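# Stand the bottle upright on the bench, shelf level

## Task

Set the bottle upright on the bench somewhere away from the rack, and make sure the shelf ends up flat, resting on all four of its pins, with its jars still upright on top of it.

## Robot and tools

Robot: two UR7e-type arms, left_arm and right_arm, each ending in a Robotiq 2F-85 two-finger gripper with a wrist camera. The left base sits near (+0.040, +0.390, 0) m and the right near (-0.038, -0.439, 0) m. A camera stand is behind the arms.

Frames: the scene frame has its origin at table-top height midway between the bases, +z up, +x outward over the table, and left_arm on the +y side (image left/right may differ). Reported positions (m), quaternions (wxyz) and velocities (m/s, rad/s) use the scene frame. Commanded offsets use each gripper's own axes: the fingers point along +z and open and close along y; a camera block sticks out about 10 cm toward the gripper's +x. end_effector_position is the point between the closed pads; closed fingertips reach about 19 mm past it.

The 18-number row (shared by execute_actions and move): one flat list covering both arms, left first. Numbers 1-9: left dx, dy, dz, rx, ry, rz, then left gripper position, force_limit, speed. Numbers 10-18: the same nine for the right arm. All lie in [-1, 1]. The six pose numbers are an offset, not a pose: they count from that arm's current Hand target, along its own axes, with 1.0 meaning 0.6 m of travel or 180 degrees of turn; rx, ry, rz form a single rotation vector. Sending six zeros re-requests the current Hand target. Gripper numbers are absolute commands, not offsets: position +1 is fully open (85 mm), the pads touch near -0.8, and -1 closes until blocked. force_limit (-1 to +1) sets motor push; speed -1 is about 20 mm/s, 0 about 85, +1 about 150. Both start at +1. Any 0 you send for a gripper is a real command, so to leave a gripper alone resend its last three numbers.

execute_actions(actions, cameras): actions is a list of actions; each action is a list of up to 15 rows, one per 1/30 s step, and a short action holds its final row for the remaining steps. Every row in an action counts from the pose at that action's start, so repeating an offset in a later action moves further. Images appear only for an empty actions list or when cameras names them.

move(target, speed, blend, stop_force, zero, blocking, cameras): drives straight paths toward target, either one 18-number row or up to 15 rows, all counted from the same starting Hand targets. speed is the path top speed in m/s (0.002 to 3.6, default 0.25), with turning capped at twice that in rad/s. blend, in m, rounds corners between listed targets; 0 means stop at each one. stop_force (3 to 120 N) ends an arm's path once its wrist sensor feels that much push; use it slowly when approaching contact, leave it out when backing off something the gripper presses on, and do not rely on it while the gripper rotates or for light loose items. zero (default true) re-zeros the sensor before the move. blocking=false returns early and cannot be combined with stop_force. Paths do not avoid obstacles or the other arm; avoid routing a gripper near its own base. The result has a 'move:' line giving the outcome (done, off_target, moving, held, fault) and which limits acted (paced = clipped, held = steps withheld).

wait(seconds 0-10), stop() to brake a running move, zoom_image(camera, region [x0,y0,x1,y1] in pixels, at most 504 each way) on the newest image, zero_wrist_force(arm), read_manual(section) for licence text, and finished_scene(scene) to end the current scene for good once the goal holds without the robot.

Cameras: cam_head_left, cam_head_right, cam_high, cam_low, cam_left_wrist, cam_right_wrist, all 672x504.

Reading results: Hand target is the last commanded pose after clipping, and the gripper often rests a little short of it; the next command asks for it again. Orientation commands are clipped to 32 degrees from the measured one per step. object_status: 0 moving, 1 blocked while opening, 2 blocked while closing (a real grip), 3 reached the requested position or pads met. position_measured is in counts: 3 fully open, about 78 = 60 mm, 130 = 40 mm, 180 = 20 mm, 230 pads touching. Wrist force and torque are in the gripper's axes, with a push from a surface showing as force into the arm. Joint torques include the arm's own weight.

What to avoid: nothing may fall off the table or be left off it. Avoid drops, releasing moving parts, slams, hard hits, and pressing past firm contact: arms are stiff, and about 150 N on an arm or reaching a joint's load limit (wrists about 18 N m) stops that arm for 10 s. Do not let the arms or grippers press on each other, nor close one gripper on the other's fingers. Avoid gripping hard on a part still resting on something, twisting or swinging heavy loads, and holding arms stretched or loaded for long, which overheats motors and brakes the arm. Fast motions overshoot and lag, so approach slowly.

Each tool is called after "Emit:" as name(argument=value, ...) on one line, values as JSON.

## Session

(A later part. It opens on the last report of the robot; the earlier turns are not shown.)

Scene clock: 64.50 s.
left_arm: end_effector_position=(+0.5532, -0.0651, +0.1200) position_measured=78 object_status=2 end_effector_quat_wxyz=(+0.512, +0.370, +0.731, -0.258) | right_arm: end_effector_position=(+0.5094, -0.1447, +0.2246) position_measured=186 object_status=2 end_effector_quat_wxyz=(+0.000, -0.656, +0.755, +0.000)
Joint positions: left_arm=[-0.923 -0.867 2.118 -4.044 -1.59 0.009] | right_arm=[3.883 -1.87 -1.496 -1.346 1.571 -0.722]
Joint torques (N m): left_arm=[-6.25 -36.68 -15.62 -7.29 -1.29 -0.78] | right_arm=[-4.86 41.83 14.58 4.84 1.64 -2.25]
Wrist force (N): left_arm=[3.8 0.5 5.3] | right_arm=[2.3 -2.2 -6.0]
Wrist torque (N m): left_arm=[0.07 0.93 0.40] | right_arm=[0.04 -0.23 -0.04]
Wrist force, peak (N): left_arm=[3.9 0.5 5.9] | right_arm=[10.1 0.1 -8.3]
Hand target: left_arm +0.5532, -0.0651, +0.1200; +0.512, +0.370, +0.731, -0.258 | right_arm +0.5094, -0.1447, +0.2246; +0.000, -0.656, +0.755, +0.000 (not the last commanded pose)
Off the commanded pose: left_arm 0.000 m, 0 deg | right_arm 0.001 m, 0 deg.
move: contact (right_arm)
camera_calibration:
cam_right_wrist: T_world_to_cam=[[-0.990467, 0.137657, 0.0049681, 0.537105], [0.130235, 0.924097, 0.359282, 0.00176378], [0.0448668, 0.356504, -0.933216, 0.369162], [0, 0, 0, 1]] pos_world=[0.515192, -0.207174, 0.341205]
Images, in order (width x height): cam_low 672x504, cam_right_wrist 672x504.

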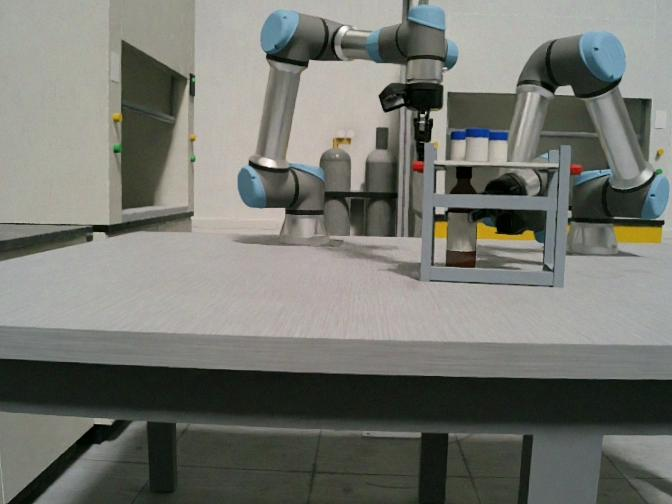

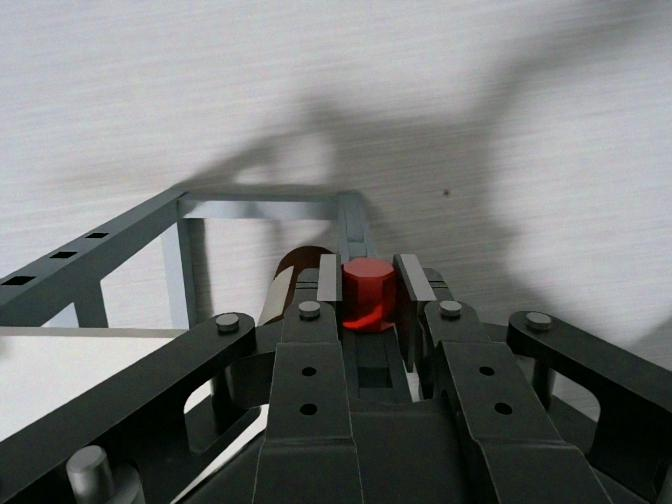

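Emit:
move(target=[[0.00642, 0, 0.00234, 0, 0, 0, -1, -0.7, -1, 0, 0, 0, 0, 0, 0, -1, -0.6, -1], [0.00642, 0, 0.00234, 0, 0, 0, -1, -0.7, -1, 0, 0, 0, 0, 0, 0, -0.1, -0.6, -0.5]], speed=0.02, cameras=["cam_low", "cam_left_wrist", "cam_right_wrist"])

Emit:
zoom_image(camera="cam_low", region=[405, 135, 475, 205])

Emit:
zoom_image(camera="cam_right_wrist", region=[325, 240, 425, 410])

Scene clock: 68.00 s.
left_arm: end_effector_position=(+0.5533, -0.0651, +0.1159) position_measured=78 object_status=2 end_effector_quat_wxyz=(+0.512, +0.370, +0.731, -0.258) | right_arm: end_effector_position=(+0.5094, -0.1447, +0.2246) position_measured=141 object_status=0 end_effector_quat_wxyz=(+0.000, -0.656, +0.755, +0.000)
Joint positions: left_arm=[-0.923 -0.856 2.116 -4.053 -1.59 0.009] | right_arm=[3.883 -1.87 -1.496 -1.346 1.571 -0.722]
Joint torques (N m): left_arm=[-1.15 -49.66 -8.32 -1.48 -1.43 -0.09] | right_arm=[-5.09 40.97 19.1 2.28 1.38 -2.17]
Wrist force (N): left_arm=[-0.5 0.3 4.3] | right_arm=[0.1 -0.6 -2.2]
Wrist torque (N m): left_arm=[0.06 1.09 0.48] | right_arm=[0.04 -0.11 -0.09]
Wrist force, peak (N): left_arm=[4.2 0.6 5.4] | right_arm=[2.0 -2.1 -6.7]
Hand target: left_arm +0.5533, -0.0651, +0.1159; +0.512, +0.370, +0.731, -0.258 | right_arm +0.5094, -0.1447, +0.2246; +0.000, -0.656, +0.755, +0.000
Off the commanded pose: left_arm 0.000 m, 0 deg | right_arm 0.000 m, 0 deg.
move: done
camera_calibration:
cam_left_wrist: T_world_to_cam=[[0.78969, 0.613448, -0.00846852, -0.394536], [0.00171116, 0.0116011, 0.999931, -0.0988584], [0.613504, -0.78965, 0.00811155, -0.264313], [0, 0, 0, 1]] pos_world=[0.473887, 0.0344588, 0.0976544]
cam_right_wrist: T_world_to_cam=[[-0.990467, 0.137657, 0.0049681, 0.537105], [0.130235, 0.924097, 0.359282, 0.00176378], [0.0448668, 0.356504, -0.933216, 0.369162], [0, 0, 0, 1]] pos_world=[0.515192, -0.207174, 0.341205]
Images, in order (width x height): cam_low 672x504, cam_left_wrist 672x504, cam_right_wrist 672x504.

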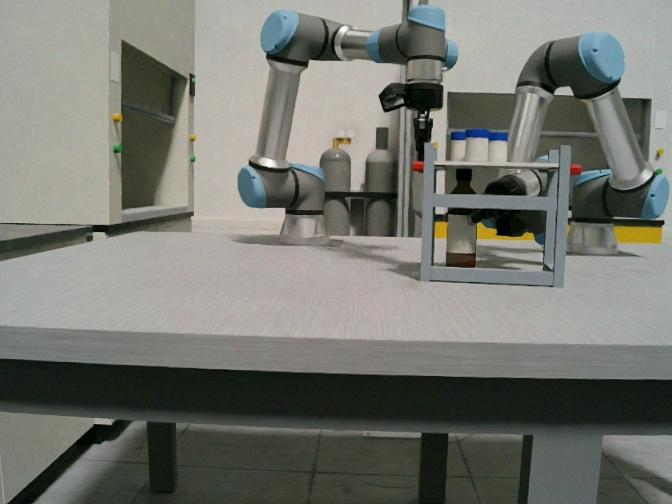

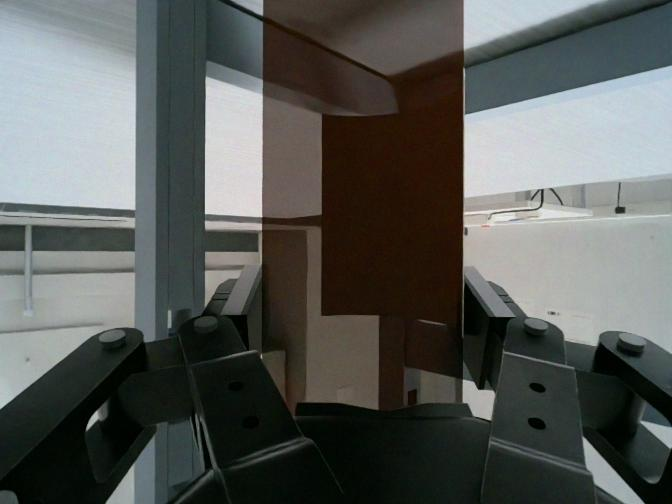

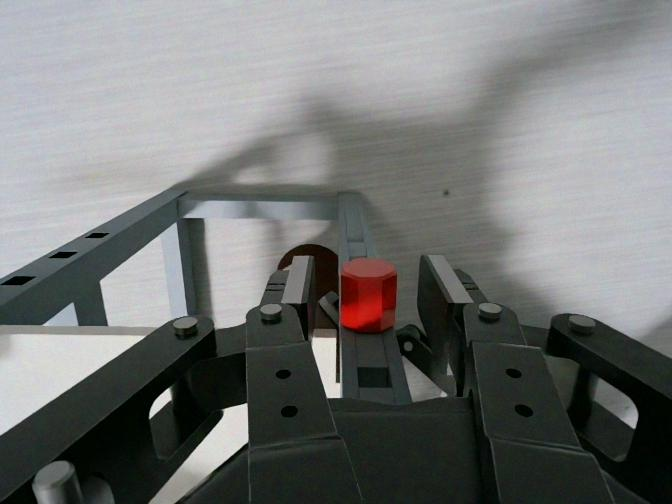

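Scaled by 7.200 from the camera's 672x504 image, which has a finer 960x720 frame.

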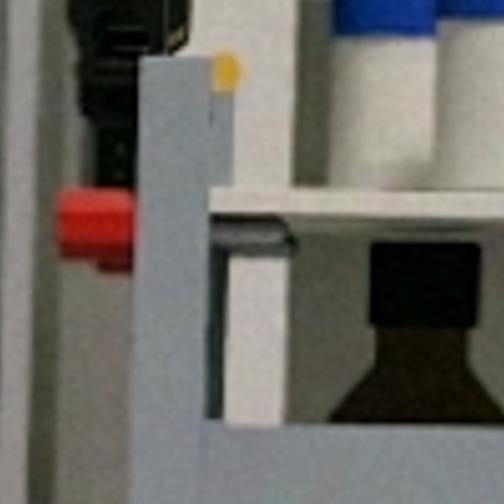

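Scaled by 2.965 from the camera's 672x504 image, which has a finer 960x720 frame.

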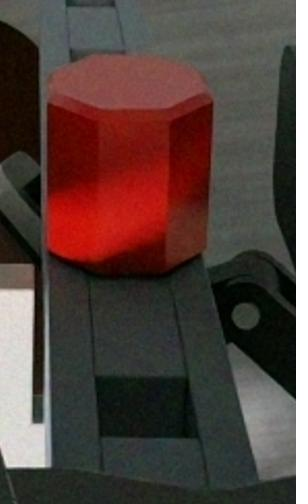

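Emit:
move(target=[[0.0570, 0, -0.1566, 0, 0, 0, -1, -0.7, -1, 0, 0, -0.2, 0, 0, 0, -0.1, -0.6, -0.5], [0.1062, 0, -0.3161, 0, 0, 0, -1, -0.7, -1, 0.1, 0, -0.2, 0, 0, 0, -0.1, -0.6, -0.5]], speed=0.15, blend=[0.015, 0], cameras=["cam_high", "cam_low", "cam_head_right"])

Scene clock: 72.73 s.
left_arm: end_effector_position=(+0.4345, +0.0958, +0.1208) position_measured=78 object_status=2 end_effector_quat_wxyz=(+0.512, +0.370, +0.731, -0.258) | right_arm: end_effector_position=(+0.5011, -0.2041, +0.3446) position_measured=141 object_status=3 end_effector_quat_wxyz=(+0.000, -0.656, +0.755, +0.000)
Joint positions: left_arm=[-0.905 -0.932 2.637 -4.498 -1.607 0.015] | right_arm=[3.813 -1.764 -1.322 -1.626 1.571 -0.792]
Joint torques (N m): left_arm=[-8.15 -35.86 6.05 -5.24 1.32 -0.96] | right_arm=[1.08 33.03 28.63 1.41 1.61 1.93]
Wrist force (N): left_arm=[-0.3 0.2 4.4] | right_arm=[-0.1 -0.6 -2.1]
Wrist torque (N m): left_arm=[0.03 1.05 0.50] | right_arm=[0.04 -0.10 0.03]
Wrist force, peak (N): left_arm=[-1.0 0.1 6.6] | right_arm=[-0.7 -0.9 -3.2]
Hand target: left_arm +0.4345, +0.0958, +0.1209; +0.512, +0.370, +0.731, -0.258 | right_arm +0.5010, -0.2041, +0.3446; +0.000, -0.656, +0.755, +0.000
Off the commanded pose: left_arm 0.000 m, 0 deg | right_arm 0.000 m, 0 deg.
move: done
Images, in order (width x height): cam_head_right 672x504, cam_high 672x504, cam_low 672x504.

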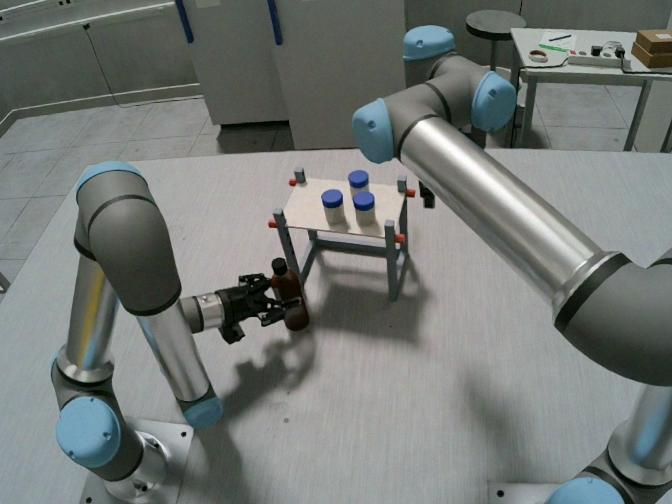

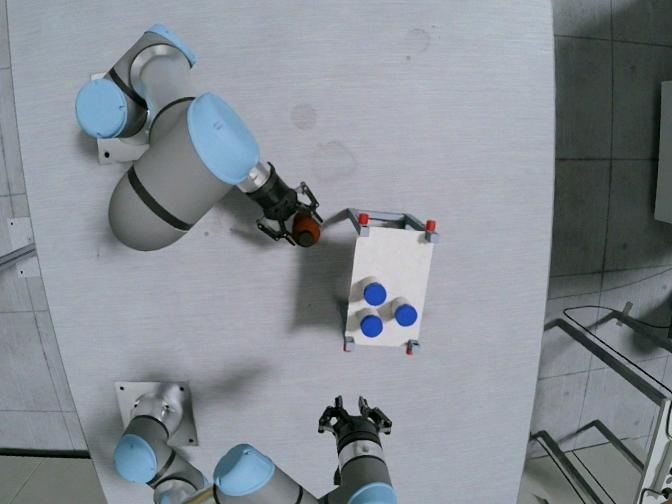

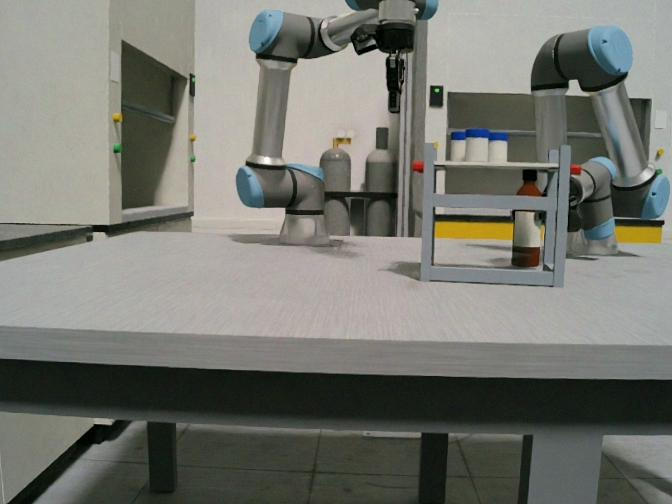

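Emit:
move(target=[0.01331, 0, 0.004845, 0, 0, 0, -1, -0.7, -1, 0, 0, 0, 0, 0, 0, -0.1, -0.6, -0.5], speed=0.012, stop_force=3.5)

Scene clock: 74.27 s.
left_arm: end_effector_position=(+0.4345, +0.0958, +0.1153) position_measured=78 object_status=2 end_effector_quat_wxyz=(+0.512, +0.370, +0.731, -0.258) | right_arm: end_effector_position=(+0.5010, -0.2041, +0.3446) position_measured=141 object_status=3 end_effector_quat_wxyz=(+0.000, -0.656, +0.755, +0.000)
Joint positions: left_arm=[-0.905 -0.905 2.634 -4.521 -1.607 0.015] | right_arm=[3.813 -1.764 -1.322 -1.626 1.571 -0.792]
Joint torques (N m): left_arm=[-3.44 -22.88 6.3 -6.78 -0.49 -0.27] | right_arm=[-1.87 39.34 23.2 0.99 0.69 1.24]
Wrist force (N): left_arm=[-1.6 0.6 3.7] | right_arm=[-0.1 -0.1 -2.0]
Wrist torque (N m): left_arm=[0.00 1.12 0.56] | right_arm=[0.11 -0.09 0.03]
Wrist force, peak (N): left_arm=[-11.5 -0.7 -0.9] | right_arm=[0.3 -0.6 -2.2]
Hand target: left_arm +0.4345, +0.0958, +0.1153; +0.512, +0.370, +0.731, -0.258 (not the last commanded pose) | right_arm +0.5010, -0.2041, +0.3446; +0.000, -0.656, +0.755, +0.000
Off the commanded pose: left_arm 0.003 m, 0 deg | right_arm 0.000 m, 0 deg.
move: contact (left_arm)

Emit:
move(target=[[0.0007, 0, 0.00026, 0, 0, 0, -1, -0.7, -1, 0, 0, 0, 0, 0, 0, -0.1, -0.6, -0.5], [0.0007, 0, 0.00026, 0, 0, 0, 0.6, -0.7, -0.7, 0, 0, 0, 0, 0, 0, -0.1, -0.6, -0.5], [0.0007, 0, -0.11, 0, 0, 0, 0.6, -0.7, -0.7, 0, 0, 0, 0, 0, 0, -0.1, -0.6, -0.5]], speed=[0.01, 0.01, 0.12], cameras=["all"])

Emit:
zoom_image(camera="cam_low", region=[400, 120, 600, 290])

Emit:
zoom_image(camera="cam_head_right", region=[255, 160, 425, 330])

Emit:
zoom_image(camera="cam_low", region=[405, 140, 475, 200])

Emit:
zoom_image(camera="cam_low", region=[530, 140, 600, 200])

Scene clock: 76.90 s.
left_arm: end_effector_position=(+0.3976, +0.1458, +0.1375) position_measured=53 object_status=3 end_effector_quat_wxyz=(+0.512, +0.370, +0.731, -0.258) | right_arm: end_effector_position=(+0.5010, -0.2041, +0.3446) position_measured=141 object_status=3 end_effector_quat_wxyz=(+0.000, -0.656, +0.755, +0.000)
Joint positions: left_arm=[-0.891 -0.956 2.797 -4.633 -1.62 0.02] | right_arm=[3.813 -1.764 -1.322 -1.626 1.571 -0.792]
Joint torques (N m): left_arm=[-8.31 -20.67 9.51 -1.64 1.33 -0.91] | right_arm=[-1.75 39.49 18.7 1.08 -0.68 -0.07]
Wrist force (N): left_arm=[-5.4 0.1 2.8] | right_arm=[0.0 -0.6 -1.9]
Wrist torque (N m): left_arm=[0.02 1.16 0.49] | right_arm=[0.04 -0.11 0.03]
Wrist force, peak (N): left_arm=[-14.1 -1.0 -2.0] | right_arm=[0.2 -0.5 -2.3]
Hand target: left_arm +0.3975, +0.1458, +0.1375; +0.512, +0.370, +0.731, -0.258 | right_arm +0.5010, -0.2041, +0.3446; +0.000, -0.656, +0.755, +0.000
Off the commanded pose: left_arm 0.000 m, 0 deg | right_arm 0.000 m, 0 deg.
move: done
camera_calibration:
cam_left_wrist: T_world_to_cam=[[0.78969, 0.613448, -0.00846852, -0.400774], [0.00171116, 0.0116011, 0.999931, -0.122637], [0.613504, -0.78965, 0.00811155, -0.00242887], [0, 0, 0, 1]] pos_world=[0.318187, 0.245359, 0.119254]
cam_right_wrist: T_world_to_cam=[[-0.990467, 0.137657, 0.0049681, 0.536465], [0.130235, 0.924097, 0.359282, 0.0146223], [0.0448668, 0.356504, -0.933216, 0.502696], [0, 0, 0, 1]] pos_world=[0.506892, -0.266574, 0.461205]

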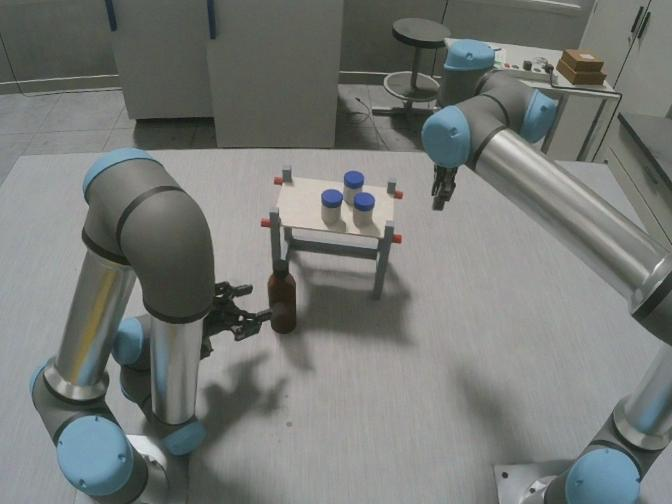

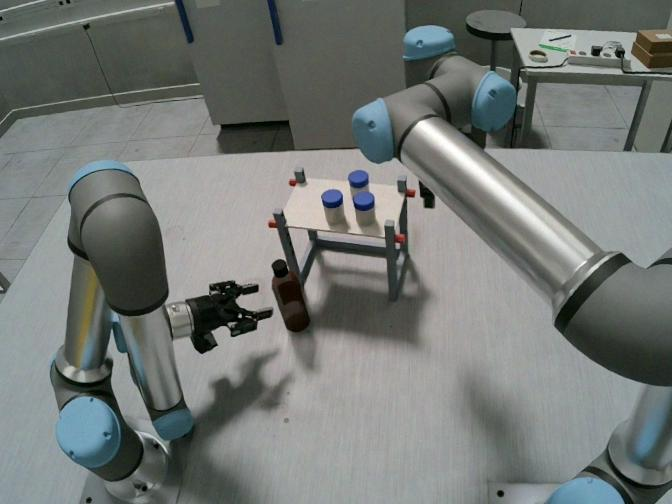

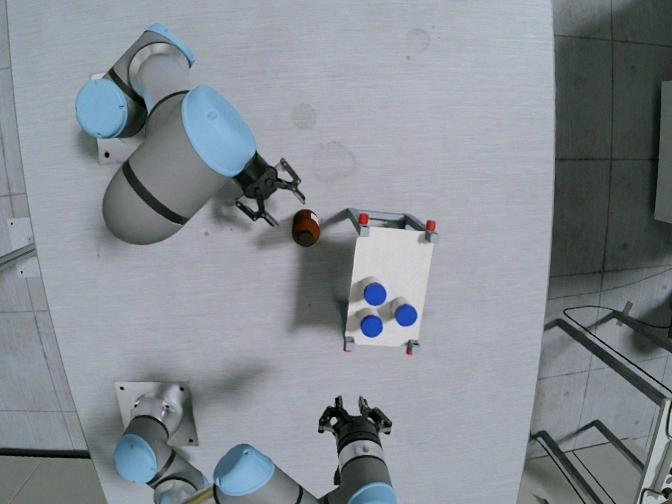

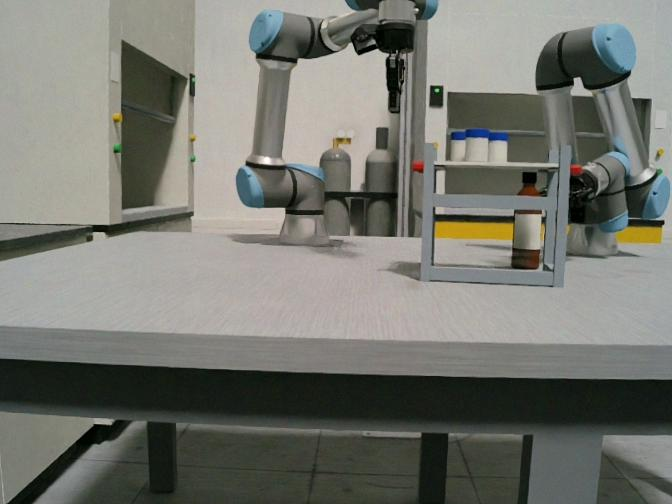

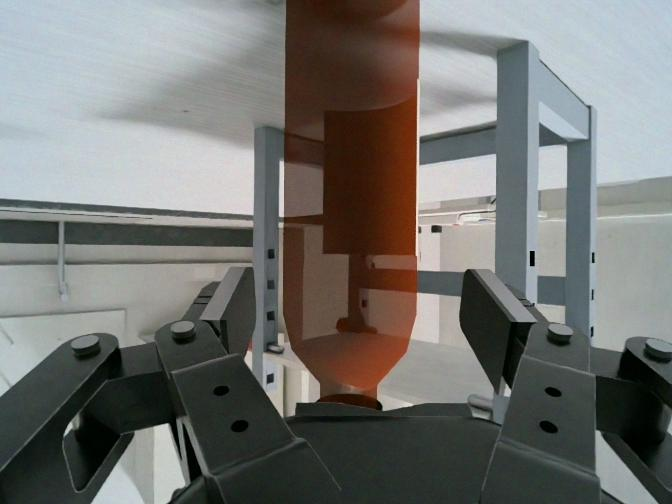

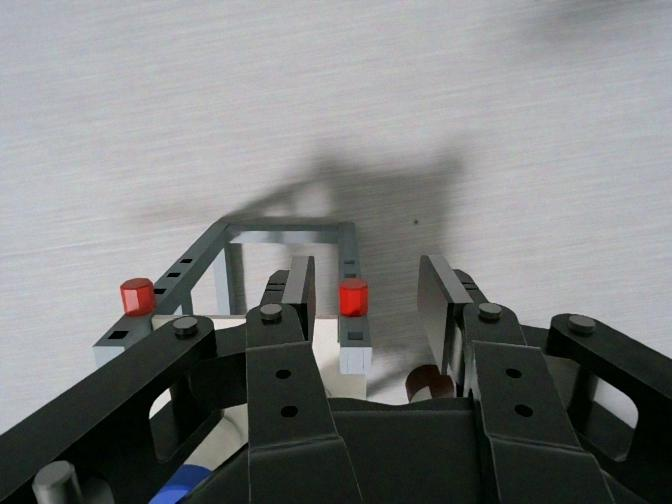

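Scaled by 2.520 from the camera's 672x504 image, which has a finer 960x720 frame.

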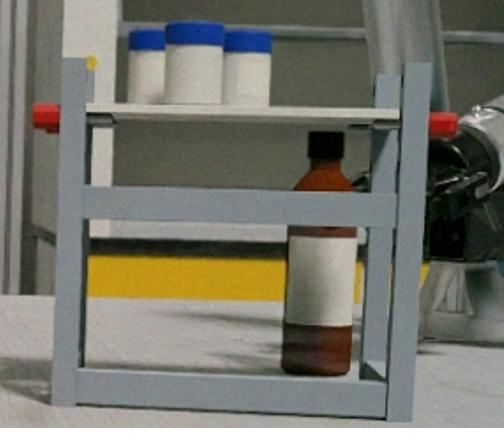

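Scaled by 2.965 from the camera's 672x504 image, which has a finer 960x720 frame.

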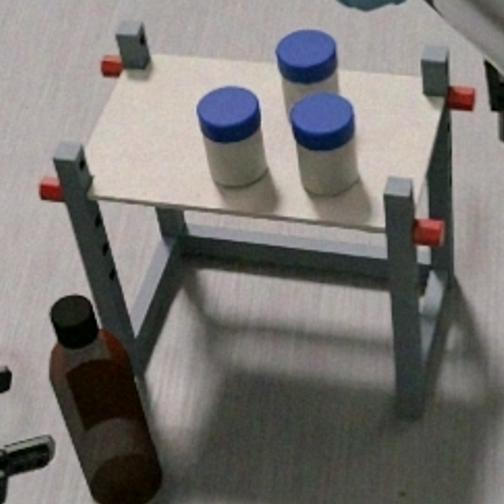

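Scaled by 7.200 from the camera's 672x504 image, which has a finer 960x720 frame.

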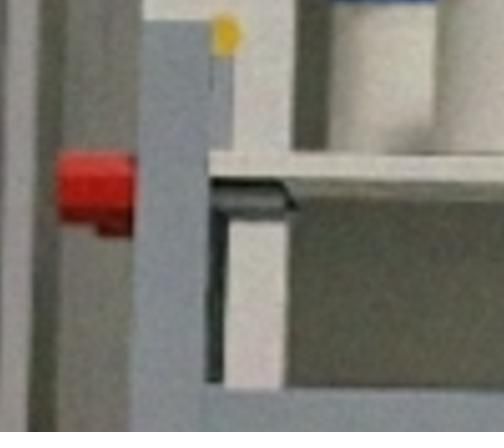

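Scaled by 7.200 from the camera's 672x504 image, which has a finer 960x720 frame.

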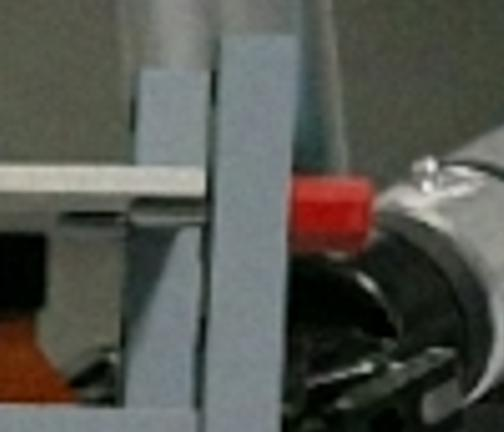

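Emit:
finished_scene(scene=2)

The scene is finished: the task was done.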